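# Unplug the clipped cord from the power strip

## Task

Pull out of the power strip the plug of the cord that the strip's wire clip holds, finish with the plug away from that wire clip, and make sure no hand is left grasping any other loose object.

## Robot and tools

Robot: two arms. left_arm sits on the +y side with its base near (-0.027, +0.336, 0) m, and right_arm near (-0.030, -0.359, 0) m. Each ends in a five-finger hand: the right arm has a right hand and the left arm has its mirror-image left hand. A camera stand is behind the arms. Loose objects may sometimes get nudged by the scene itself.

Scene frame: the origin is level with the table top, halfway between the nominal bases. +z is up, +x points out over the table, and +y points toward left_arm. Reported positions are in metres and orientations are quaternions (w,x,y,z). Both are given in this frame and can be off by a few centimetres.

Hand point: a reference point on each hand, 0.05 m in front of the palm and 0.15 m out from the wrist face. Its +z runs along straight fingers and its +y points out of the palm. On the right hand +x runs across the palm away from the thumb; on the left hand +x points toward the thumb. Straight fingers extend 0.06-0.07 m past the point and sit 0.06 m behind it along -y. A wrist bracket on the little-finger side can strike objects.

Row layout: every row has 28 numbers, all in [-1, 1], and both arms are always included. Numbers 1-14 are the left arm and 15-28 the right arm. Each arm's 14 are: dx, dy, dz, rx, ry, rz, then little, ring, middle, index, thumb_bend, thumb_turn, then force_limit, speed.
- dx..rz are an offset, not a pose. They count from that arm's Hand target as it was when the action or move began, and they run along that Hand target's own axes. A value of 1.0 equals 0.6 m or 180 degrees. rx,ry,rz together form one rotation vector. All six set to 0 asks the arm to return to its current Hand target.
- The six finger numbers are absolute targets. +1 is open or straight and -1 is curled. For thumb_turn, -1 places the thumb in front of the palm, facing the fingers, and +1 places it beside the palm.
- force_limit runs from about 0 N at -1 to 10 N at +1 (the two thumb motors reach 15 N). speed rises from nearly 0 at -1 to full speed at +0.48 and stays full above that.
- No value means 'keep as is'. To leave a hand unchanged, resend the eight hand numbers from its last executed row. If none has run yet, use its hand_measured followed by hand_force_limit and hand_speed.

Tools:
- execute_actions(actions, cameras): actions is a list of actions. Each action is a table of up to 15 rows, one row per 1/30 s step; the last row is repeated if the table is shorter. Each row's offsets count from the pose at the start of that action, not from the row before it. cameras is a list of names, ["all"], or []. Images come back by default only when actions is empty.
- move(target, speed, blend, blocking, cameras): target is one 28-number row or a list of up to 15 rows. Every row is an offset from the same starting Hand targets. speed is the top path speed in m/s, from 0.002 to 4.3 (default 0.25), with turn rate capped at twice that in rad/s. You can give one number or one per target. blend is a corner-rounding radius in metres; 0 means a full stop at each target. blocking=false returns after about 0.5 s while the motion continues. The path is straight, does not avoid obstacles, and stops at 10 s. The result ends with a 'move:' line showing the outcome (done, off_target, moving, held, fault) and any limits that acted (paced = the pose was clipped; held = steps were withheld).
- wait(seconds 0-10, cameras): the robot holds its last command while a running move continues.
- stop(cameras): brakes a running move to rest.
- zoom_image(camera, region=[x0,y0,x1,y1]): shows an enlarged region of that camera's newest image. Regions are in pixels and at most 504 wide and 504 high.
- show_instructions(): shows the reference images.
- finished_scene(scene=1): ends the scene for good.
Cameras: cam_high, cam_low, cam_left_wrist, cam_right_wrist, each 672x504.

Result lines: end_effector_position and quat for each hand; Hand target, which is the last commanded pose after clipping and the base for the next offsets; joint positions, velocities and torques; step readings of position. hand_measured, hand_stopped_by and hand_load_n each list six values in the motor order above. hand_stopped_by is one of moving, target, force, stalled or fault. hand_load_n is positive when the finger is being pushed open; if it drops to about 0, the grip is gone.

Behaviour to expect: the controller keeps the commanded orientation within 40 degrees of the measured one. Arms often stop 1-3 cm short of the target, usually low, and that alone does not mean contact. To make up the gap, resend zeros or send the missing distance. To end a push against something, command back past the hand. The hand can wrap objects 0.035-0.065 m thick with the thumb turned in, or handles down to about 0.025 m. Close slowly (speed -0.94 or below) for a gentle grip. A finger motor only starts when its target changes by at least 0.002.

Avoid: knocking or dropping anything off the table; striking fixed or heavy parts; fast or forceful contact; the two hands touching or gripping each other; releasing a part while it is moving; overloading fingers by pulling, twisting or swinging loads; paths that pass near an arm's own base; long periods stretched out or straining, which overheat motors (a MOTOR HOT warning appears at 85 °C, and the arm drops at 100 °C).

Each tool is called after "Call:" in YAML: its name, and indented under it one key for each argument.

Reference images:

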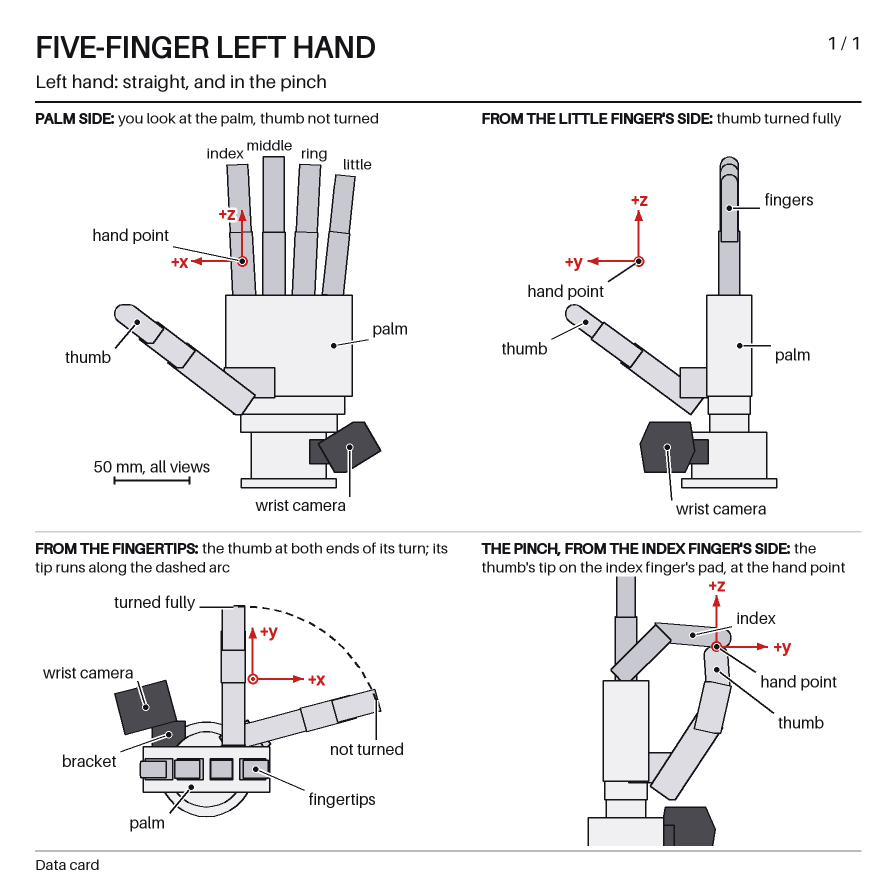

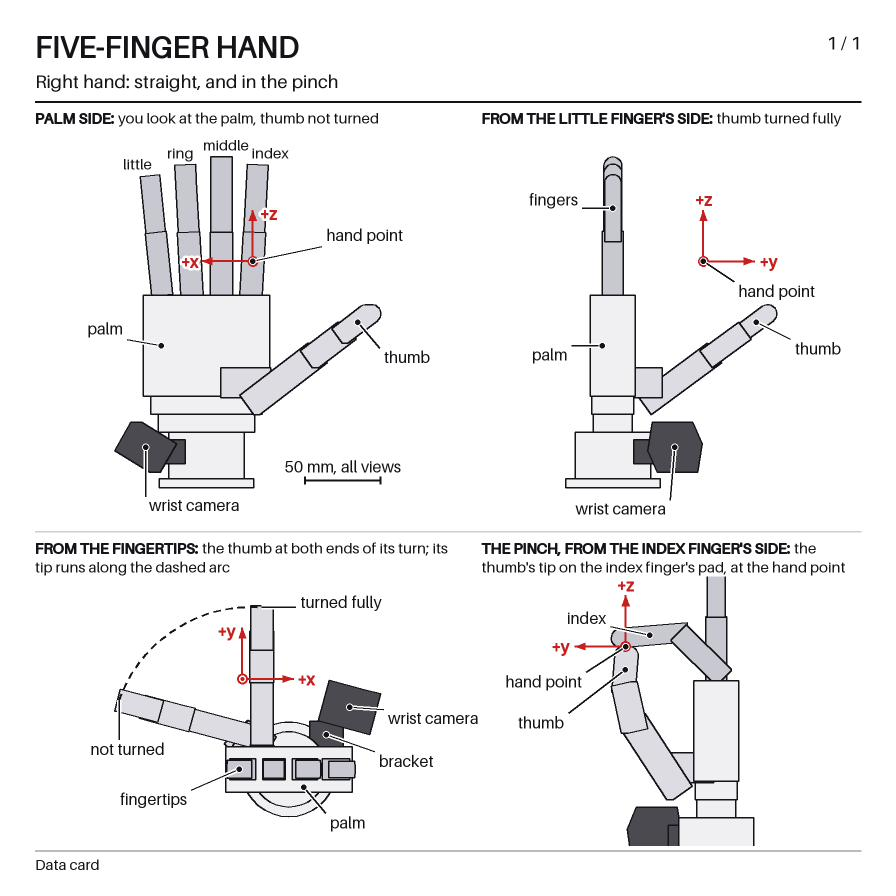

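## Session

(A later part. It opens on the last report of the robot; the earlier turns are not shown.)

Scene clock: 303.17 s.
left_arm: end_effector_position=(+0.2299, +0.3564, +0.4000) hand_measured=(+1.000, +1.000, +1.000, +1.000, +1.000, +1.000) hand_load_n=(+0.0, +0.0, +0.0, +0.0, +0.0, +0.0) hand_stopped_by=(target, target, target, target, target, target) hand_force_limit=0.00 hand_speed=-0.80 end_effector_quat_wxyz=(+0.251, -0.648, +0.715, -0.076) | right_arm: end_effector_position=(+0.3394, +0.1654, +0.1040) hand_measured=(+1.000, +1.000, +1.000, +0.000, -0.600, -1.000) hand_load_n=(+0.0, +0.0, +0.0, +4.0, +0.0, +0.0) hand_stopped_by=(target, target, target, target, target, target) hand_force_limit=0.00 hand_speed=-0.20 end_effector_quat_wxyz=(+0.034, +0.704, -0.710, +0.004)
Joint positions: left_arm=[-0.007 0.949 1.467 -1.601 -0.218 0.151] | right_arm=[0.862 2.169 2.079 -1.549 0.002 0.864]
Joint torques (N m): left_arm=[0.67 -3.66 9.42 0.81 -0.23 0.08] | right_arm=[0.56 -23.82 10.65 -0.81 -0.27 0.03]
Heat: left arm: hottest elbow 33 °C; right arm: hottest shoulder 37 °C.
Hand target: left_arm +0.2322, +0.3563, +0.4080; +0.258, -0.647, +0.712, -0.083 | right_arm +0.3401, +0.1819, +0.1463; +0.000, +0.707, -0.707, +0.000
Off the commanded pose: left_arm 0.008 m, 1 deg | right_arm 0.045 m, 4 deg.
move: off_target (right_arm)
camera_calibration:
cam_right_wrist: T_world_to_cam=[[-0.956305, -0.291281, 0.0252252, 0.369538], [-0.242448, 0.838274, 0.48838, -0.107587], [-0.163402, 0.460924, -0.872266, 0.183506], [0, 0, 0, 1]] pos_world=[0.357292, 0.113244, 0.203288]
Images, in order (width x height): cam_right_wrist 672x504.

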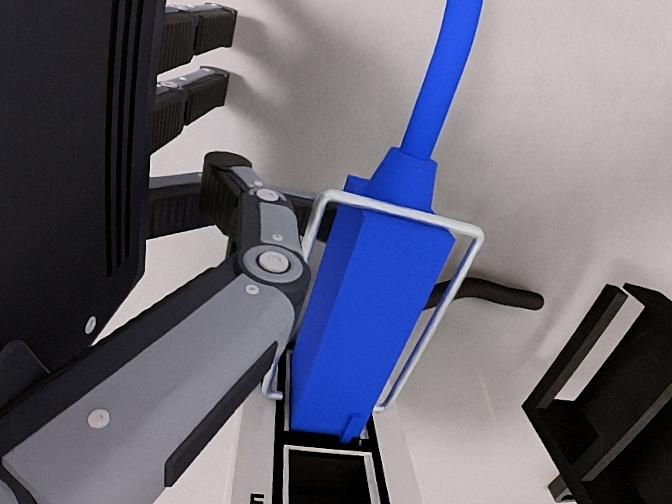

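Call:
wait:
  seconds: 0.5
  cameras: ["cam_right_wrist"]

Scene clock: 327.97 s.
left_arm: end_effector_position=(+0.2299, +0.3564, +0.4000) hand_measured=(+1.000, +1.000, +1.000, +1.000, +1.000, +1.000) hand_load_n=(+0.0, +0.0, +0.0, +0.0, +0.0, +0.0) hand_stopped_by=(target, target, target, target, target, target) hand_force_limit=0.00 hand_speed=-0.80 end_effector_quat_wxyz=(+0.251, -0.648, +0.715, -0.076) | right_arm: end_effector_position=(+0.3394, +0.1653, +0.1039) hand_measured=(+1.000, +1.000, +1.000, +0.000, -0.600, -1.000) hand_load_n=(+0.0, +0.0, +0.0, +4.0, +0.0, +0.0) hand_stopped_by=(target, target, target, target, target, target) hand_force_limit=0.00 hand_speed=-0.20 end_effector_quat_wxyz=(+0.034, +0.703, -0.710, +0.004)
Joint positions: left_arm=[-0.007 0.949 1.467 -1.601 -0.218 0.151] | right_arm=[0.862 2.169 2.079 -1.549 0.003 0.865]
Joint torques (N m): left_arm=[0.67 -3.66 9.44 0.83 -0.23 0.08] | right_arm=[0.62 -23.88 10.66 -0.77 -0.29 0.04]
Heat: left arm: hottest elbow 33 °C; right arm: hottest elbow 39 °C.
Hand target: left_arm +0.2322, +0.3563, +0.4080; +0.258, -0.647, +0.712, -0.083 | right_arm +0.3401, +0.1818, +0.1462; +0.000, +0.707, -0.707, +0.000
Off the commanded pose: left_arm 0.008 m, 1 deg | right_arm 0.045 m, 4 deg.
wait: 0.50 s; at rest from the start
camera_calibration:
cam_right_wrist: T_world_to_cam=[[-0.956526, -0.290542, 0.0253494, 0.369479], [-0.24184, 0.838754, 0.487857, -0.107667], [-0.163005, 0.460518, -0.872555, 0.183515], [0, 0, 0, 1]] pos_world=[0.357292, 0.113143, 0.203287]
Images, in order (width x height): cam_right_wrist 672x504.

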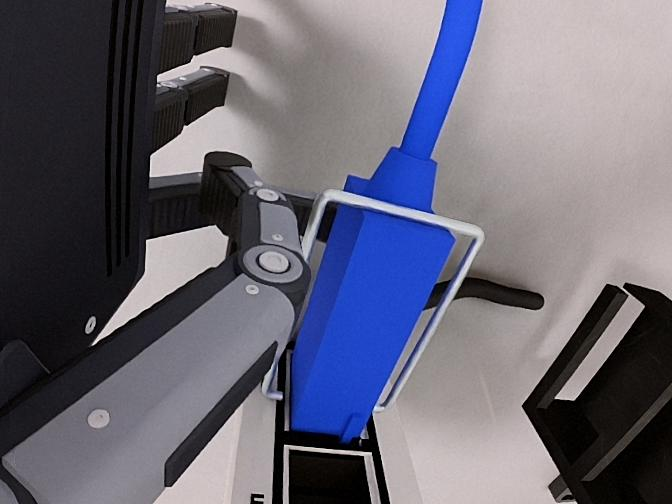

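Call:
move:
  target:
    - [0,0,0,0,0,0,1,1,1,1,1,1,0,-0.8,0,0.0,0.045,0,0,0,1,1,1,0.0,-0.6,-1,0,-0.2]
    - [0,0,0,0,0,0,1,1,1,1,1,1,0,-0.8,0,-0.015,0.045,0,0,0,1,1,1,0.0,-0.6,-1,0,-0.2]
  cameras: ["cam_right_wrist"]
  speed: 0.08

Scene clock: 337.23 s.
left_arm: end_effector_position=(+0.2299, +0.3564, +0.4000) hand_measured=(+1.000, +1.000, +1.000, +1.000, +1.000, +1.000) hand_load_n=(+0.0, +0.0, +0.0, +0.0, +0.0, +0.0) hand_stopped_by=(target, target, target, target, target, target) hand_force_limit=0.00 hand_speed=-0.80 end_effector_quat_wxyz=(+0.251, -0.648, +0.715, -0.076) | right_arm: end_effector_position=(+0.3436, +0.1708, +0.1019) hand_measured=(+1.000, +1.000, +1.000, +0.000, -0.600, -1.000) hand_load_n=(+0.0, +0.0, +0.0, +0.0, +0.0, +0.0) hand_stopped_by=(target, target, target, target, target, target) hand_force_limit=0.00 hand_speed=-0.20 end_effector_quat_wxyz=(+0.021, +0.704, -0.710, +0.002)
Joint positions: left_arm=[-0.007 0.949 1.467 -1.601 -0.218 0.151] | right_arm=[0.863 2.169 2.075 -1.519 0.001 0.865]
Joint torques (N m): left_arm=[0.62 -3.72 9.43 0.84 -0.23 0.08] | right_arm=[-0.15 -21.3 9.25 0.13 -0.18 -0.05]
Heat: left arm: hottest elbow 33 °C; right arm: hottest elbow 39 °C.
Hand target: left_arm +0.2322, +0.3563, +0.4080; +0.258, -0.647, +0.712, -0.083 | right_arm +0.3490, +0.1819, +0.1191; +0.000, +0.707, -0.707, +0.000
Off the commanded pose: left_arm 0.008 m, 1 deg | right_arm 0.021 m, 3 deg.
move: off_target (right_arm)
camera_calibration:
cam_right_wrist: T_world_to_cam=[[-0.956682, -0.29111, 0.00388165, 0.377378], [-0.250033, 0.828374, 0.501279, -0.107125], [-0.149143, 0.478594, -0.865277, 0.171253], [0, 0, 0, 1]] pos_world=[0.359787, 0.116637, 0.200415]
Images, in order (width x height): cam_right_wrist 672x504.

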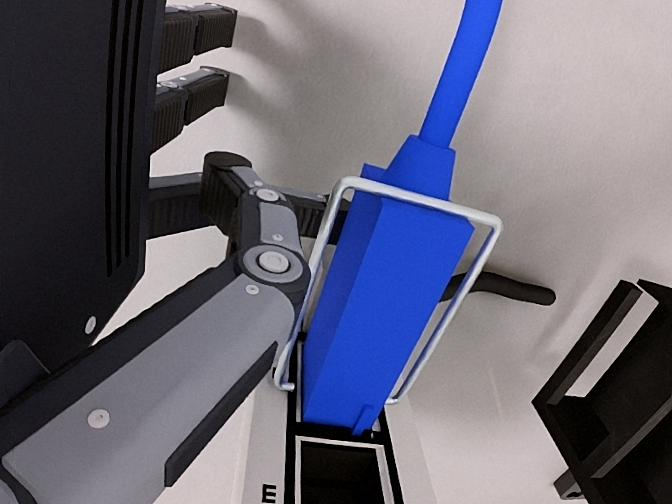

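Call:
move:
  target:
    - [0,0,0,0,0,0,1,1,1,1,1,1,0,-0.8,0,-0.012,0,0,0,0,1,1,1,0.0,-0.6,-1,0,-0.2]
    - [0,0,0,0,0,0,1,1,1,1,1,1,0,-0.8,-0.01,-0.015,-0.08,0,0,0,1,1,1,0.0,-0.6,-1,0,-0.2]
  cameras: ["cam_right_wrist"]
  speed: 0.08

Scene clock: 342.77 s.
left_arm: end_effector_position=(+0.2299, +0.3564, +0.4000) hand_measured=(+1.000, +1.000, +1.000, +1.000, +1.000, +1.000) hand_load_n=(+0.0, +0.0, +0.0, +0.0, +0.0, +0.0) hand_stopped_by=(target, target, target, target, target, target) hand_force_limit=0.00 hand_speed=-0.80 end_effector_quat_wxyz=(+0.251, -0.648, +0.715, -0.076) | right_arm: end_effector_position=(+0.3529, +0.1815, +0.1589) hand_measured=(+1.000, +1.000, +1.000, +0.000, -0.600, -1.000) hand_load_n=(+0.0, +0.0, -0.5, +0.0, +0.0, +0.0) hand_stopped_by=(target, target, target, target, target, target) hand_force_limit=0.00 hand_speed=-0.20 end_effector_quat_wxyz=(+0.010, +0.705, -0.709, +0.001)
Joint positions: left_arm=[-0.007 0.949 1.467 -1.601 -0.218 0.151] | right_arm=[0.863 2.198 2.275 -1.667 0.001 0.861]
Joint torques (N m): left_arm=[0.73 -3.66 9.44 0.83 -0.23 0.08] | right_arm=[-0.38 -20.19 9.66 -0.27 -0.18 -0.04]
Heat: left arm: hottest elbow 33 °C; right arm: hottest elbow 39 °C.
Hand target: left_arm +0.2322, +0.3563, +0.4080; +0.258, -0.647, +0.712, -0.083 | right_arm +0.3580, +0.1879, +0.1670; +0.000, +0.707, -0.707, +0.000
Off the commanded pose: left_arm 0.008 m, 1 deg | right_arm 0.012 m, 1 deg.
joint sent to its limit (right arm) — joint 4 (wrist pitch), lower limit. The joint targets still meet the commanded pose.
move: off_target (right_arm)
camera_calibration:
cam_right_wrist: T_world_to_cam=[[-0.955586, -0.294289, -0.0157738, 0.392563], [-0.260533, 0.818535, 0.511979, -0.138387], [-0.137758, 0.493349, -0.858853, 0.209113], [0, 0, 0, 1]] pos_world=[0.367881, 0.125636, 0.256641]
Images, in order (width x height): cam_right_wrist 672x504.

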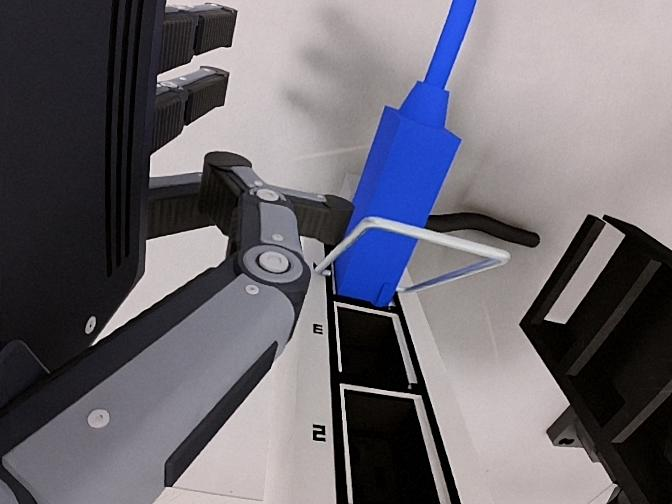

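Call:
move:
  target: [0,0,0,0,0,0,1,1,1,1,1,1,0,-0.8,-0.035,0.0,-0.022,0,0,0,1,1,1,0.0,-0.6,-1,0,-0.2]
  cameras: ["cam_right_wrist"]
  speed: 0.08

Scene clock: 349.73 s.
left_arm: end_effector_position=(+0.2299, +0.3564, +0.4000) hand_measured=(+1.000, +1.000, +1.000, +1.000, +1.000, +1.000) hand_load_n=(+0.0, +0.0, +0.0, +0.0, +0.0, +0.0) hand_stopped_by=(target, target, target, target, target, target) hand_force_limit=0.00 hand_speed=-0.80 end_effector_quat_wxyz=(+0.251, -0.648, +0.715, -0.076) | right_arm: end_effector_position=(+0.3599, +0.1966, +0.1716) hand_measured=(+1.000, +1.000, +1.000, +0.000, -0.600, -1.000) hand_load_n=(+0.0, +0.0, +0.0, +0.0, +0.0, +0.0) hand_stopped_by=(target, target, target, target, target, target) hand_force_limit=0.00 hand_speed=-0.20 end_effector_quat_wxyz=(-0.014, +0.704, -0.710, -0.003)
Joint positions: left_arm=[-0.007 0.949 1.467 -1.601 -0.218 0.151] | right_arm=[0.868 2.216 2.341 -1.667 -0.003 0.868]
Joint torques (N m): left_arm=[0.73 -3.66 9.42 0.83 -0.23 0.08] | right_arm=[0.5 -20.54 9.77 -0.17 -0.2 0.11]
Heat: left arm: hottest elbow 33 °C; right arm: hottest elbow 39 °C.
Hand target: left_arm +0.2322, +0.3563, +0.4080; +0.258, -0.647, +0.712, -0.083 | right_arm +0.3580, +0.2088, +0.1802; +0.000, +0.707, -0.707, +0.000
Off the commanded pose: left_arm 0.008 m, 1 deg | right_arm 0.015 m, 2 deg.
joint sent to its limit (right arm) — joint 4 (wrist pitch), lower limit. The joint targets are off in orientation, not in position.
move: off_target (right_arm)
camera_calibration:
cam_right_wrist: T_world_to_cam=[[-0.955163, -0.291121, -0.0539731, 0.409686], [-0.273647, 0.79839, 0.536369, -0.150972], [-0.113056, 0.527089, -0.842256, 0.195191], [0, 0, 0, 1]] pos_world=[0.372071, 0.136919, 0.267489]
Images, in order (width x height): cam_right_wrist 672x504.

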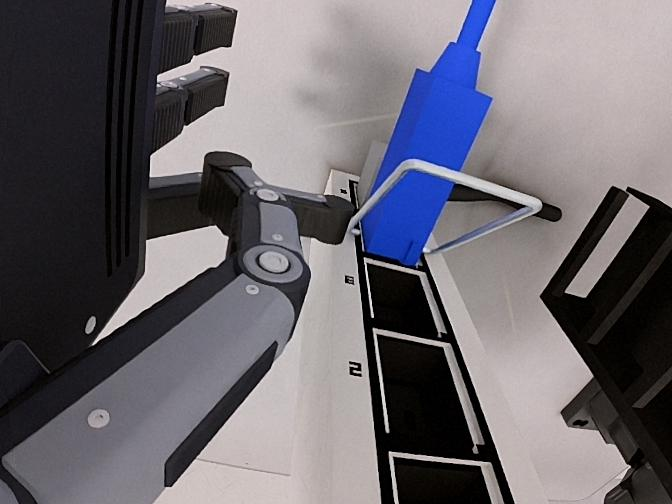

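Call:
move:
  target:
    - [0,0,0,0,0,0,1,1,1,1,1,1,0,-0.8,0,-0.0217,0,0,0,0,1,1,1,0.0,-0.6,-1,0,-0.2]
    - [0,0,0,0,0,0,1,1,1,1,1,1,0,-0.8,0.065,-0.0217,0.0183,0,0,0,1,1,1,0.0,-0.6,-1,0,-0.2]
  cameras: ["cam_right_wrist"]
  speed: 0.1

Scene clock: 366.37 s.
left_arm: end_effector_position=(+0.2299, +0.3564, +0.4000) hand_measured=(+1.000, +1.000, +1.000, +1.000, +1.000, +1.000) hand_load_n=(+0.0, +0.0, +0.0, +0.0, +0.0, +0.0) hand_stopped_by=(target, target, target, target, target, target) hand_force_limit=0.00 hand_speed=-0.80 end_effector_quat_wxyz=(+0.251, -0.648, +0.715, -0.076) | right_arm: end_effector_position=(+0.3675, +0.1755, +0.1498) hand_measured=(+1.000, +1.000, +1.000, +0.000, -0.600, -1.000) hand_load_n=(+0.0, +0.0, -0.5, +0.0, +0.0, +0.0) hand_stopped_by=(target, target, target, target, target, target) hand_force_limit=0.00 hand_speed=-0.20 end_effector_quat_wxyz=(+0.012, +0.707, -0.708, +0.000)
Joint positions: left_arm=[-0.007 0.949 1.467 -1.601 -0.218 0.151] | right_arm=[0.84 2.223 2.295 -1.667 -0.002 0.834]
Joint torques (N m): left_arm=[0.67 -3.66 9.44 0.83 -0.23 0.08] | right_arm=[-1.03 -24 6.63 -0.1 -0.07 -0.11]
Heat: left arm: hottest elbow 33 °C; right arm: hottest elbow 38 °C.
Hand target: left_arm +0.2322, +0.3563, +0.4080; +0.258, -0.647, +0.712, -0.083 | right_arm +0.3711, +0.1698, +0.1691; +0.000, +0.707, -0.707, +0.000
Off the commanded pose: left_arm 0.008 m, 1 deg | right_arm 0.021 m, 1 deg.
move: off_target (right_arm)
camera_calibration:
cam_right_wrist: T_world_to_cam=[[-0.954559, -0.297886, -0.00904958, 0.403899], [-0.260283, 0.818501, 0.51216, -0.125079], [-0.145158, 0.491242, -0.858842, 0.209371], [0, 0, 0, 1]] pos_world=[0.383382, 0.119841, 0.247532]
Images, in order (width x height): cam_right_wrist 672x504.

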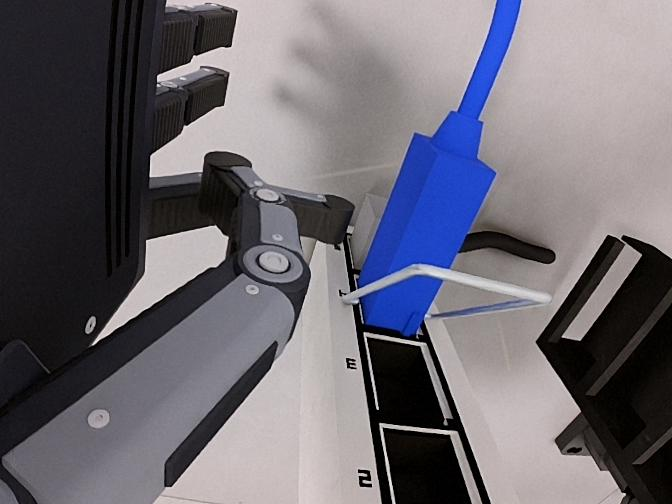

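Call:
move:
  target: [0,0,0,0,0,0,1,1,1,1,1,1,0,-0.8,0.008,0.039,-0.008,0,0,0,1,1,1,0.0,-0.6,-1,0,-0.2]
  cameras: ["cam_right_wrist"]
  speed: 0.1

Scene clock: 370.83 s.
left_arm: end_effector_position=(+0.2299, +0.3564, +0.4000) hand_measured=(+1.000, +1.000, +1.000, +1.000, +1.000, +1.000) hand_load_n=(+0.0, +0.0, +0.0, +0.0, +0.0, +0.0) hand_stopped_by=(target, target, target, target, target, target) hand_force_limit=0.00 hand_speed=-0.80 end_effector_quat_wxyz=(+0.251, -0.648, +0.715, -0.076) | right_arm: end_effector_position=(+0.3514, +0.1577, +0.1584) hand_measured=(+1.000, +1.000, +1.000, +0.000, -0.600, -1.000) hand_load_n=(+0.0, +0.0, +0.0, +0.0, +0.0, +0.0) hand_stopped_by=(target, target, target, target, target, target) hand_force_limit=0.00 hand_speed=-0.20 end_effector_quat_wxyz=(+0.019, +0.706, -0.708, +0.000)
Joint positions: left_arm=[-0.007 0.949 1.467 -1.601 -0.218 0.151] | right_arm=[0.84 2.145 2.181 -1.645 -0.002 0.834]
Joint torques (N m): left_arm=[0.67 -3.72 9.44 0.81 -0.23 0.08] | right_arm=[0.85 -23.12 6.63 0.59 -0.1 0.08]
Heat: left arm: hottest elbow 33 °C; right arm: hottest elbow 38 °C.
Hand target: left_arm +0.2322, +0.3563, +0.4080; +0.258, -0.647, +0.712, -0.083 | right_arm +0.3477, +0.1650, +0.1741; +0.000, +0.707, -0.707, +0.000
Off the commanded pose: left_arm 0.008 m, 1 deg | right_arm 0.018 m, 2 deg.
move: off_target (right_arm)
camera_calibration:
cam_right_wrist: T_world_to_cam=[[-0.954578, -0.297954, 0.00217112, 0.381511], [-0.255859, 0.823406, 0.506497, -0.120595], [-0.152701, 0.482935, -0.862239, 0.227622], [0, 0, 0, 1]] pos_world=[0.368085, 0.103044, 0.256517]
Images, in order (width x height): cam_right_wrist 672x504.

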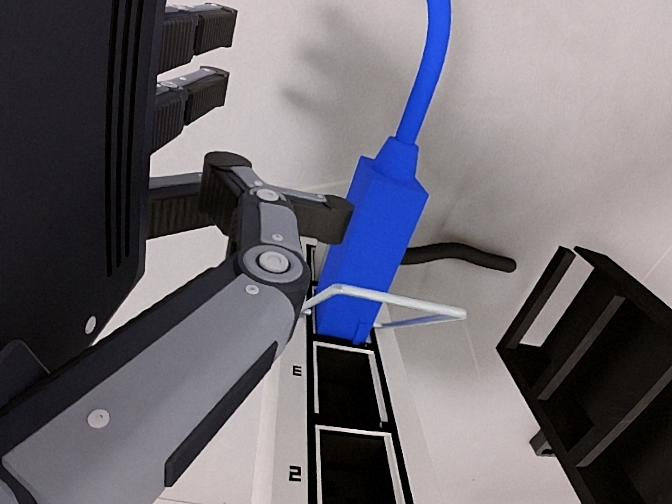

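Call:
move:
  target: [0,0,0,0,0,0,1,1,1,1,1,1,0,-0.8,-0.085,0.013,-0.005,0,0,0,1,1,1,0.0,-0.6,-1,0,-0.2]
  cameras: ["cam_right_wrist", "cam_high"]
  speed: 0.08

Scene clock: 375.80 s.
left_arm: end_effector_position=(+0.2299, +0.3564, +0.4000) hand_measured=(+1.000, +1.000, +1.000, +1.000, +1.000, +1.000) hand_load_n=(+0.0, +0.0, +0.0, -0.5, +0.0, +0.0) hand_stopped_by=(target, target, target, target, target, target) hand_force_limit=0.00 hand_speed=-0.80 end_effector_quat_wxyz=(+0.251, -0.648, +0.715, -0.076) | right_arm: end_effector_position=(+0.3410, +0.2020, +0.1669) hand_measured=(+1.000, +1.000, +1.000, +0.000, -0.600, -1.000) hand_load_n=(+0.0, +0.0, +0.0, +0.5, +0.0, +0.0) hand_stopped_by=(target, target, target, target, target, target) hand_force_limit=0.00 hand_speed=-0.20 end_effector_quat_wxyz=(-0.003, +0.706, -0.708, -0.001)
Joint positions: left_arm=[-0.007 0.949 1.467 -1.601 -0.218 0.151] | right_arm=[0.895 2.207 2.312 -1.67 -0.002 0.89]
Joint torques (N m): left_arm=[0.73 -3.66 9.43 0.81 -0.23 0.08] | right_arm=[0.67 -20.48 9.89 -0.08 -0.21 0.17]
Heat: left arm: hottest elbow 33 °C; right arm: hottest elbow 37 °C.
Hand target: left_arm +0.2322, +0.3563, +0.4080; +0.258, -0.647, +0.712, -0.083 | right_arm +0.3400, +0.2160, +0.1771; +0.000, +0.707, -0.707, +0.000
Off the commanded pose: left_arm 0.008 m, 1 deg | right_arm 0.017 m, 0 deg.
joint sent to its limit (right arm) — joint 4 (wrist pitch), lower limit. The joint targets still meet the commanded pose.
move: off_target (right_arm)
camera_calibration:
cam_right_wrist: T_world_to_cam=[[-0.954192, -0.297053, -0.0357475, 0.390763], [-0.27077, 0.806523, 0.525551, -0.158754], [-0.127285, 0.511156, -0.850011, 0.195602], [0, 0, 0, 1]] pos_world=[0.354775, 0.144133, 0.263666]
Images, in order (width x height): cam_high 672x504, cam_right_wrist 672x504.

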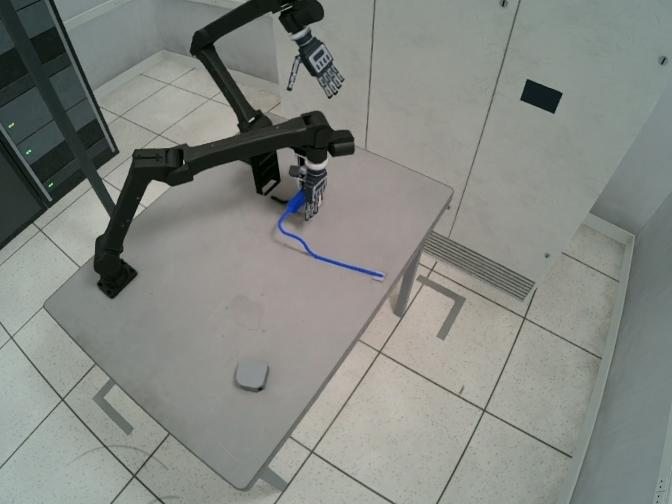

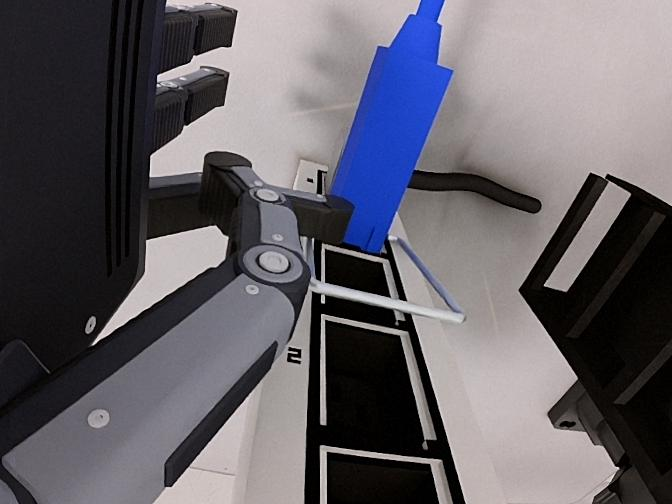

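Call:
move:
  target:
    - [0,0,0,0,0,0,1,1,1,1,1,1,0,-0.8,0.1433,-0.0083,-0.0217,0,0,0,1,1,1,0.0,-0.6,-1,0,-0.2]
    - [0,0,0,0,0,0,1,1,1,1,1,1,0,-0.8,0.2183,0.0083,-0.08,0.3292,-0.2,0.1195,1,1,0.25,0.25,1,-1,0,-0.2]
  cameras: ["all"]
  speed: 0.15

Scene clock: 443.63 s.
left_arm: end_effector_position=(+0.2299, +0.3564, +0.4000) hand_measured=(+1.000, +1.000, +1.000, +1.000, +1.000, +1.000) hand_load_n=(+0.0, +0.0, +0.0, +0.0, +0.0, -0.5) hand_stopped_by=(target, target, target, target, target, target) hand_force_limit=0.00 hand_speed=-0.80 end_effector_quat_wxyz=(+0.251, -0.648, +0.715, -0.076) | right_arm: end_effector_position=(+0.3394, +0.0785, +0.2093) hand_measured=(+1.000, +1.000, +0.250, +0.250, +1.000, -1.000) hand_load_n=(+0.0, +0.0, +0.0, +0.0, +0.0, +0.0) hand_stopped_by=(target, target, target, target, target, target) hand_force_limit=0.00 hand_speed=-0.20 end_effector_quat_wxyz=(+0.533, -0.450, +0.703, -0.141)
Joint positions: left_arm=[-0.007 0.949 1.467 -1.601 -0.218 0.151] | right_arm=[0.968 1.311 0.844 -0.024 0.59 1.033]
Joint torques (N m): left_arm=[0.73 -3.66 9.44 0.81 -0.23 0.08] | right_arm=[0.56 -10.34 7.04 2.81 0.18 -0.05]
Heat: left arm: hottest elbow 33 °C; right arm: hottest elbow 37 °C.
Hand target: left_arm +0.2322, +0.3563, +0.4080; +0.258, -0.647, +0.712, -0.083 | right_arm +0.3349, +0.0850, +0.2250; +0.549, -0.446, +0.694, -0.134
Off the commanded pose: left_arm 0.008 m, 1 deg | right_arm 0.018 m, 2 deg.
move: off_target (right_arm); target 2's new numbers were sent with right_arm's hand 0.017 m and 2 deg from that target
camera_calibration:
cam_right_wrist: T_world_to_cam=[[-0.440356, 0.305461, -0.844263, 0.301569], [-0.565143, 0.636374, 0.525016, 0.0315516], [0.697639, 0.708323, -0.107602, -0.156354], [0, 0, 0, 1]] pos_world=[0.259708, -0.00144698, 0.221215]

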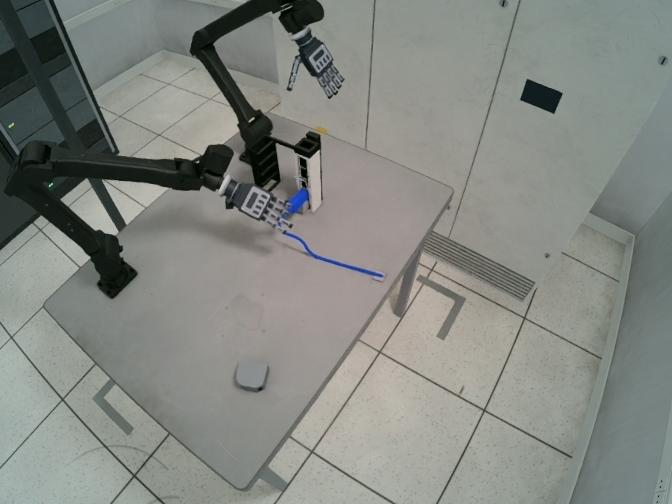

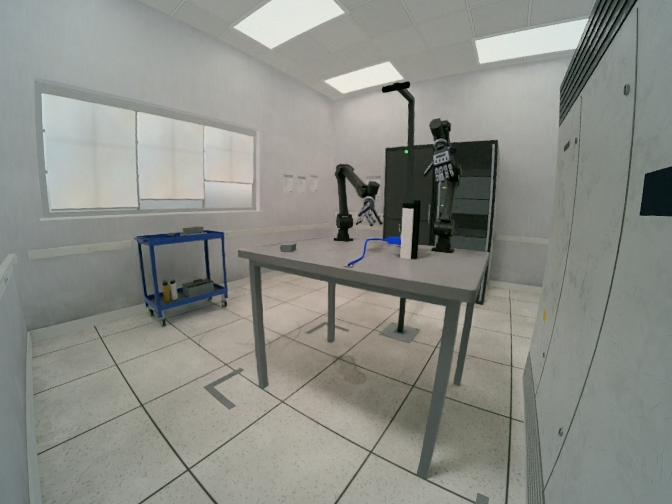

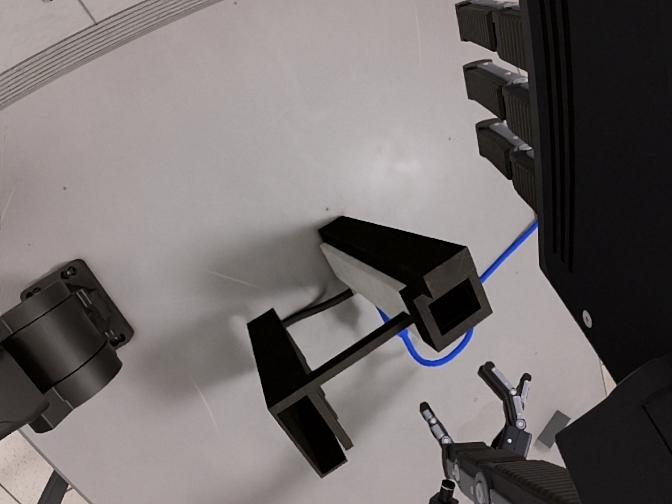

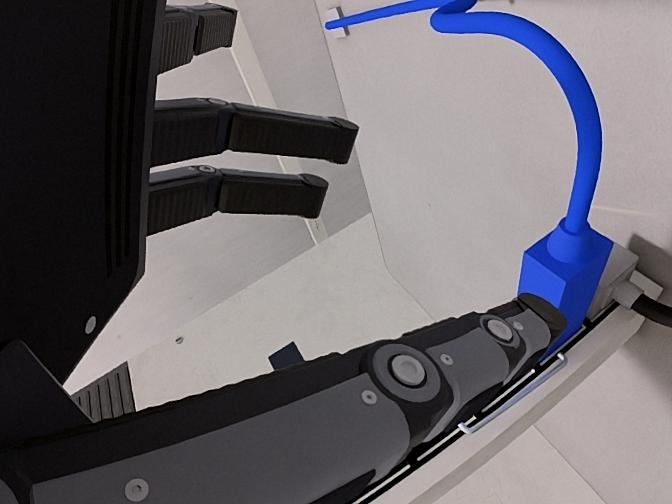

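Call:
zoom_image:
  camera: "cam_right_wrist"
  region: [430, 180, 672, 440]

Scaled by 1.938 from the camera's 672x504 image, which has a finer 960x720 frame.

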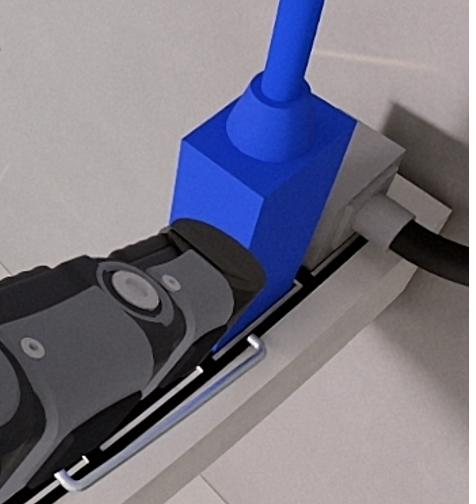

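Call:
move:
  target: [0,0,0,0,0,0,1,1,1,1,1,1,0,-0.8,-0.0055,0.0935,0.0423,0,0,0,1,1,0.25,0.25,1,-1,0,-0.2]
  cameras: ["cam_right_wrist"]
  speed: 0.15

Scene clock: 461.83 s.
left_arm: end_effector_position=(+0.2299, +0.3564, +0.4000) hand_measured=(+1.000, +1.000, +1.000, +1.000, +1.000, +1.000) hand_load_n=(+0.0, +0.0, +0.0, +0.0, +0.0, +0.0) hand_stopped_by=(target, target, target, target, target, target) hand_force_limit=0.00 hand_speed=-0.80 end_effector_quat_wxyz=(+0.251, -0.648, +0.715, -0.076) | right_arm: end_effector_position=(+0.3295, +0.1140, +0.1640) hand_measured=(+1.000, +1.000, +0.250, +0.250, +1.000, -1.000) hand_load_n=(+0.0, +0.0, +0.0, +0.0, -0.5, +0.0) hand_stopped_by=(target, target, target, target, target, target) hand_force_limit=0.00 hand_speed=-0.20 end_effector_quat_wxyz=(+0.533, -0.458, +0.697, -0.146)
Joint positions: left_arm=[-0.007 0.949 1.467 -1.601 -0.218 0.151] | right_arm=[1.035 1.444 0.844 0.09 0.646 1.048]
Joint torques (N m): left_arm=[0.62 -3.66 9.42 0.81 -0.23 0.08] | right_arm=[0.26 -9.88 7.88 2.82 0.2 0.1]
Heat: left arm: hottest elbow 33 °C; right arm: hottest elbow 37 °C.
Hand target: left_arm +0.2322, +0.3563, +0.4080; +0.258, -0.647, +0.712, -0.083 | right_arm +0.3310, +0.1270, +0.1802; +0.549, -0.446, +0.694, -0.134
Off the commanded pose: left_arm 0.008 m, 1 deg | right_arm 0.021 m, 3 deg.
move: off_target (right_arm)
camera_calibration:
cam_right_wrist: T_world_to_cam=[[-0.437232, 0.285045, -0.852981, 0.250916], [-0.576665, 0.638951, 0.509116, 0.0332261], [0.690134, 0.714486, -0.114994, -0.176394], [0, 0, 0, 1]] pos_world=[0.250605, 0.0332786, 0.176827]
Images, in order (width x height): cam_right_wrist 672x504.

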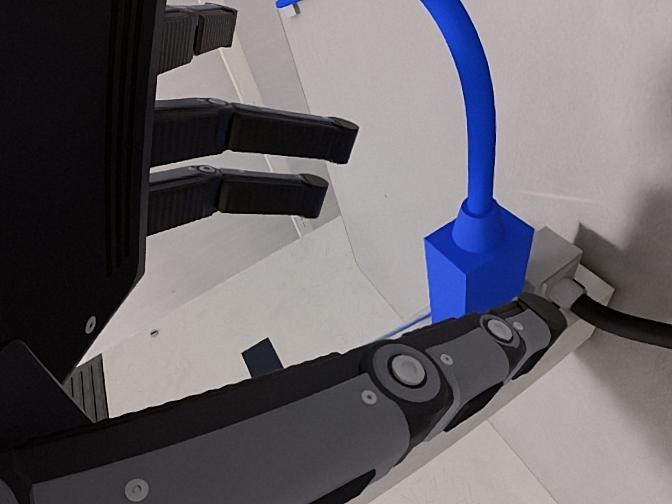

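Call:
move:
  target: [0,0,0,0,0,0,1,1,1,1,1,1,0,-0.8,-0.0132,0.0593,0.0372,0,0,0,1,1,0.25,0.25,1,-1,0,-0.2]
  cameras: ["cam_right_wrist","cam_high","cam_low"]
  speed: 0.1

Scene clock: 490.90 s.
left_arm: end_effector_position=(+0.2299, +0.3564, +0.4000) hand_measured=(+1.000, +1.000, +1.000, +1.000, +1.000, +1.000) hand_load_n=(+0.0, +0.0, +0.0, +0.0, +0.0, +0.0) hand_stopped_by=(target, target, target, target, target, target) hand_force_limit=0.00 hand_speed=-0.80 end_effector_quat_wxyz=(+0.251, -0.648, +0.715, -0.076) | right_arm: end_effector_position=(+0.3297, +0.1381, +0.1347) hand_measured=(+1.000, +1.000, +0.250, +0.250, +1.000, -1.000) hand_load_n=(+0.0, +0.0, +0.0, +0.0, +0.0, +0.0) hand_stopped_by=(target, target, target, target, target, target) hand_force_limit=0.00 hand_speed=-0.20 end_effector_quat_wxyz=(+0.530, -0.459, +0.697, -0.150)
Joint positions: left_arm=[-0.007 0.949 1.467 -1.601 -0.218 0.151] | right_arm=[1.065 1.548 0.873 0.146 0.678 1.064]
Joint torques (N m): left_arm=[0.67 -3.66 9.43 0.81 -0.23 0.08] | right_arm=[0.56 -10.05 8.98 2.74 0.09 0.13]
Heat: left arm: hottest elbow 34 °C; right arm: hottest elbow 37 °C.
Hand target: left_arm +0.2322, +0.3563, +0.4080; +0.258, -0.647, +0.712, -0.083 | right_arm +0.3338, +0.1600, +0.1531; +0.549, -0.446, +0.694, -0.134
Off the commanded pose: left_arm 0.008 m, 1 deg | right_arm 0.029 m, 3 deg.
move: off_target (right_arm)
camera_calibration:
cam_right_wrist: T_world_to_cam=[[-0.436081, 0.278355, -0.855775, 0.220092], [-0.574191, 0.646164, 0.502769, 0.0319184], [0.692919, 0.710627, -0.121951, -0.196556], [0, 0, 0, 1]] pos_world=[0.250503, 0.0577895, 0.148332]
Images, in order (width x height): cam_high 672x504, cam_low 672x504, cam_right_wrist 672x504.

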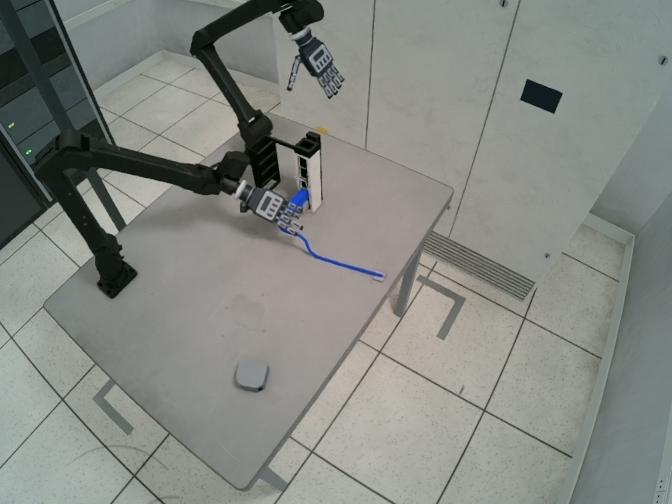

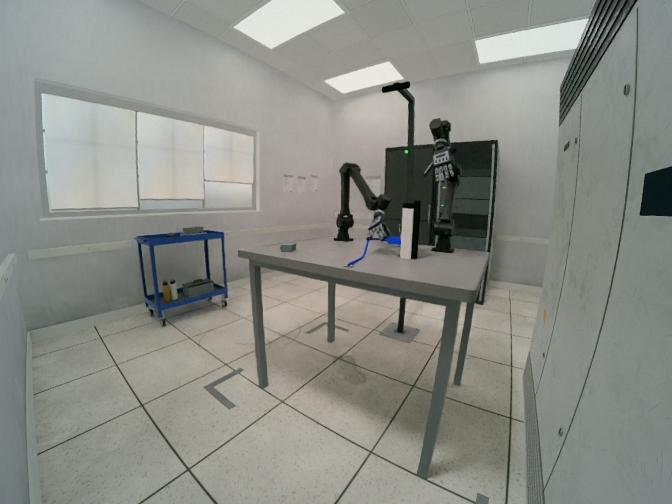

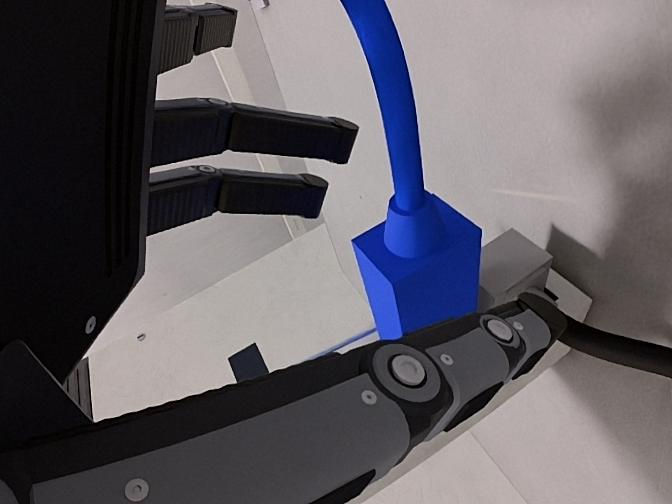

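Call:
move:
  target: [0,0,0,0,0,0,1,1,1,1,1,1,0,-0.8,-0.0313,0.05,0.0362,0,0,0,1,1,0.25,0.25,1,-1,0,-0.2]
  cameras: ["cam_right_wrist","cam_high"]
  speed: 0.08

Scene clock: 508.70 s.
left_arm: end_effector_position=(+0.2299, +0.3564, +0.4000) hand_measured=(+1.000, +1.000, +1.000, +1.000, +1.000, +1.000) hand_load_n=(+0.0, +0.0, +0.0, +0.0, +0.0, +0.0) hand_stopped_by=(target, target, target, target, target, target) hand_force_limit=0.00 hand_speed=-0.80 end_effector_quat_wxyz=(+0.251, -0.648, +0.715, -0.076) | right_arm: end_effector_position=(+0.3390, +0.1747, +0.1266) hand_measured=(+1.000, +1.000, +0.250, +0.250, +1.000, -1.000) hand_load_n=(+0.0, +0.0, +0.0, +0.0, +0.0, +0.0) hand_stopped_by=(target, target, target, target, target, target) hand_force_limit=0.00 hand_speed=-0.20 end_effector_quat_wxyz=(+0.535, -0.455, +0.696, -0.152)
Joint positions: left_arm=[-0.007 0.949 1.467 -1.601 -0.218 0.151] | right_arm=[1.089 1.649 0.965 0.158 0.709 1.076]
Joint torques (N m): left_arm=[0.73 -3.66 9.44 0.83 -0.23 0.08] | right_arm=[0.85 -10.7 8.75 2.62 -0.08 0.21]
Heat: left arm: hottest elbow 34 °C; right arm: hottest elbow 38 °C.
Hand target: left_arm +0.2322, +0.3563, +0.4080; +0.258, -0.647, +0.712, -0.083 | right_arm +0.3387, +0.1981, +0.1372; +0.549, -0.446, +0.694, -0.133
Off the commanded pose: left_arm 0.008 m, 1 deg | right_arm 0.026 m, 3 deg.
move: off_target (right_arm)
camera_calibration:
cam_right_wrist: T_world_to_cam=[[-0.424501, 0.286017, -0.859065, 0.202025], [-0.575953, 0.646787, 0.499945, 0.0184952], [0.698625, 0.707009, -0.10983, -0.232848], [0, 0, 0, 1]] pos_world=[0.259085, 0.0948805, 0.138732]
Images, in order (width x height): cam_high 672x504, cam_right_wrist 672x504.

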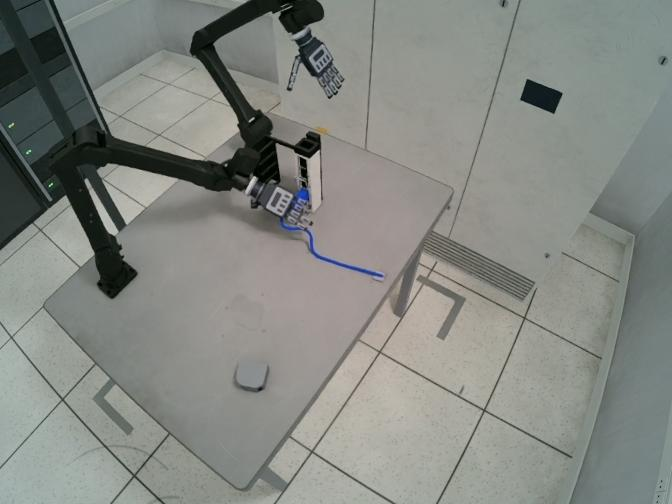

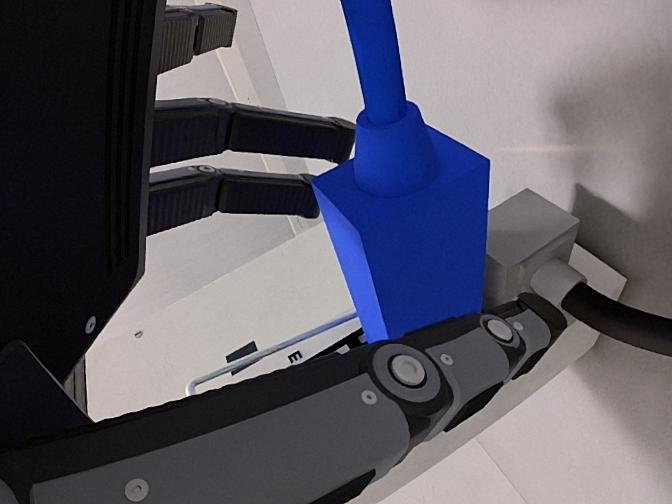

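Call:
move:
  target: [0,0,0,0,0,0,1,1,1,1,1,1,0,-0.8,0.0073,0.0262,0.0027,0,0,0,1,1,0.25,0.25,1,-1,0,-0.2]
  cameras: ["cam_right_wrist"]
  speed: 0.08

Scene clock: 517.57 s.
left_arm: end_effector_position=(+0.2299, +0.3564, +0.4000) hand_measured=(+1.000, +1.000, +1.000, +1.000, +1.000, +1.000) hand_load_n=(-0.5, +0.0, +0.0, +0.0, +0.0, +0.0) hand_stopped_by=(target, target, target, target, target, target) hand_force_limit=0.00 hand_speed=-0.80 end_effector_quat_wxyz=(+0.251, -0.648, +0.715, -0.076) | right_arm: end_effector_position=(+0.3361, +0.1816, +0.1185) hand_measured=(+1.000, +1.000, +0.250, +0.250, +1.000, -1.000) hand_load_n=(+0.0, +0.0, +0.0, +0.0, +0.0, +0.0) hand_stopped_by=(target, target, target, target, target, target) hand_force_limit=0.00 hand_speed=-0.20 end_effector_quat_wxyz=(+0.539, -0.451, +0.695, -0.152)
Joint positions: left_arm=[-0.007 0.949 1.467 -1.601 -0.218 0.151] | right_arm=[1.103 1.676 0.966 0.189 0.725 1.084]
Joint torques (N m): left_arm=[0.67 -3.66 9.43 0.83 -0.22 0.08] | right_arm=[0.79 -10.99 8.35 2.55 -0.16 0.22]
Heat: left arm: hottest elbow 34 °C; right arm: hottest elbow 37 °C.
Hand target: left_arm +0.2322, +0.3563, +0.4080; +0.258, -0.647, +0.712, -0.083 | right_arm +0.3328, +0.2041, +0.1232; +0.549, -0.446, +0.694, -0.134
Off the commanded pose: left_arm 0.008 m, 1 deg | right_arm 0.023 m, 3 deg.
move: off_target (right_arm)
camera_calibration:
cam_right_wrist: T_world_to_cam=[[-0.416998, 0.293762, -0.860126, 0.18807], [-0.577553, 0.645069, 0.500318, 0.0172466], [0.701815, 0.7054, -0.0993295, -0.23865], [0, 0, 0, 1]] pos_world=[0.255874, 0.10197, 0.12943]
Images, in order (width x height): cam_right_wrist 672x504.

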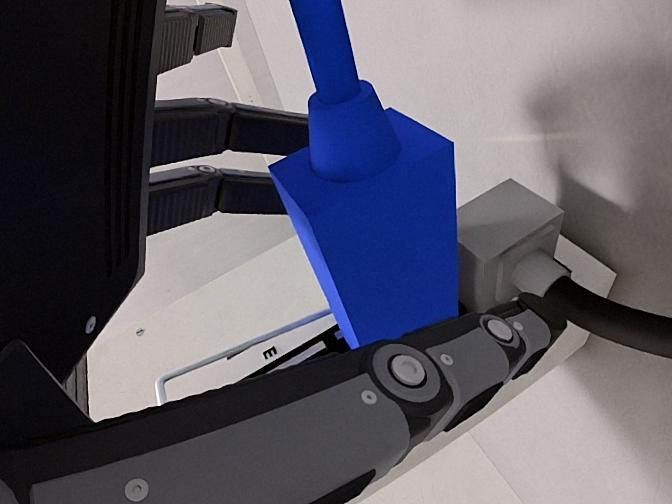

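Call:
move:
  target: [0,0,0,0,0,0,1,1,1,1,1,1,0,-0.8,0,0,0,0,0,0,1,1,-0.3,-0.3,-0.4,-1,-0.6,-0.88]
  cameras: ["cam_right_wrist"]
  speed: 0.08

Call:
wait:
  seconds: 1.0
  cameras: ["cam_right_wrist"]

Scene clock: 527.90 s.
left_arm: end_effector_position=(+0.2299, +0.3564, +0.4000) hand_measured=(+1.000, +1.000, +1.000, +1.000, +1.000, +1.000) hand_load_n=(+0.0, +0.0, +0.0, +0.0, +0.0, +0.0) hand_stopped_by=(target, target, target, target, target, target) hand_force_limit=0.00 hand_speed=-0.80 end_effector_quat_wxyz=(+0.251, -0.648, +0.715, -0.076) | right_arm: end_effector_position=(+0.3370, +0.1822, +0.1179) hand_measured=(+1.000, +1.000, -0.150, -0.204, +0.612, -1.000) hand_load_n=(+0.0, +0.0, +0.0, +2.5, +4.0, +0.0) hand_stopped_by=(target, target, force, force, force, target) hand_force_limit=-0.60 hand_speed=-0.88 end_effector_quat_wxyz=(+0.539, -0.449, +0.696, -0.153)
Joint positions: left_arm=[-0.007 0.949 1.467 -1.601 -0.218 0.151] | right_arm=[1.103 1.68 0.969 0.19 0.728 1.086]
Joint torques (N m): left_arm=[0.67 -3.66 9.44 0.83 -0.23 0.08] | right_arm=[0.97 -11.11 8.1 2.48 -0.26 0.18]
Heat: left arm: hottest elbow 34 °C; right arm: hottest elbow 37 °C.
Hand target: left_arm +0.2322, +0.3563, +0.4080; +0.258, -0.647, +0.712, -0.083 | right_arm +0.3327, +0.2041, +0.1231; +0.549, -0.446, +0.694, -0.134
Off the commanded pose: left_arm 0.008 m, 1 deg | right_arm 0.023 m, 3 deg.
move: off_target (right_arm)
camera_calibration:
cam_right_wrist: T_world_to_cam=[[-0.415557, 0.296391, -0.859921, 0.186828], [-0.575384, 0.646552, 0.500903, 0.0166368], [0.704447, 0.702939, -0.0981398, -0.240417], [0, 0, 0, 1]] pos_world=[0.256572, 0.102868, 0.12873]
Images, in order (width x height): cam_right_wrist 672x504.

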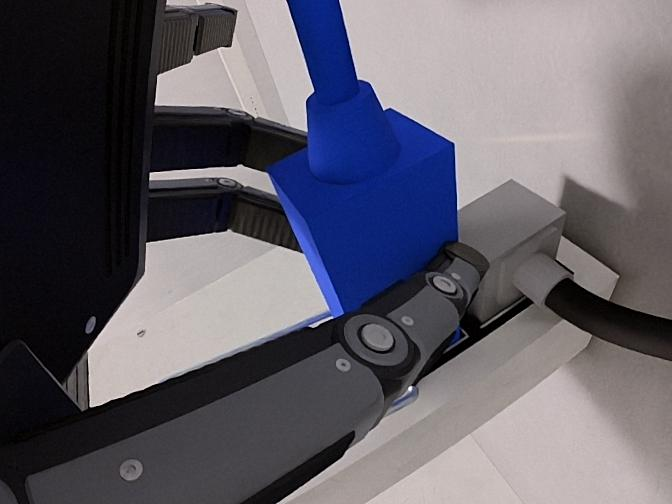

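Scene clock: 528.90 s.
left_arm: end_effector_position=(+0.2299, +0.3564, +0.4000) hand_measured=(+1.000, +1.000, +1.000, +1.000, +1.000, +1.000) hand_load_n=(+0.0, +0.0, +0.0, +0.0, +0.0, +0.0) hand_stopped_by=(target, target, target, target, target, target) hand_force_limit=0.00 hand_speed=-0.80 end_effector_quat_wxyz=(+0.251, -0.648, +0.715, -0.076) | right_arm: end_effector_position=(+0.3370, +0.1822, +0.1179) hand_measured=(+1.000, +1.000, -0.150, -0.204, +0.612, -1.000) hand_load_n=(+0.0, +0.0, +0.0, +2.5, +3.5, +0.0) hand_stopped_by=(target, target, force, force, force, target) hand_force_limit=-0.60 hand_speed=-0.88 end_effector_quat_wxyz=(+0.539, -0.449, +0.696, -0.153)
Joint positions: left_arm=[-0.007 0.949 1.467 -1.601 -0.218 0.151] | right_arm=[1.103 1.68 0.969 0.19 0.728 1.086]
Joint torques (N m): left_arm=[0.67 -3.66 9.43 0.84 -0.23 0.08] | right_arm=[0.73 -11.16 8.09 2.47 -0.26 0.18]
Heat: left arm: hottest elbow 34 °C; right arm: hottest elbow 37 °C.
Hand target: left_arm +0.2322, +0.3563, +0.4080; +0.258, -0.647, +0.712, -0.083 | right_arm +0.3327, +0.2041, +0.1231; +0.549, -0.446, +0.694, -0.134
Off the commanded pose: left_arm 0.008 m, 1 deg | right_arm 0.023 m, 3 deg.
wait: 1.00 s; at rest by 0.17 s
camera_calibration:
cam_right_wrist: T_world_to_cam=[[-0.415557, 0.296391, -0.859921, 0.186828], [-0.575384, 0.646552, 0.500903, 0.0166368], [0.704447, 0.702939, -0.0981398, -0.240417], [0, 0, 0, 1]] pos_world=[0.256572, 0.102868, 0.12873]
Images, in order (width x height): cam_right_wrist 672x504.

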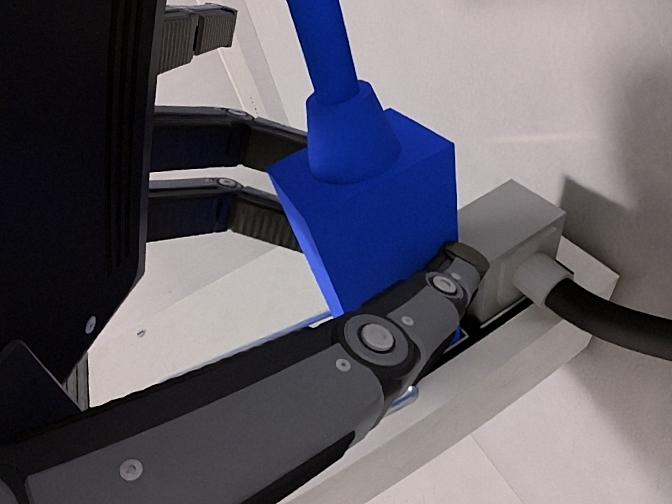

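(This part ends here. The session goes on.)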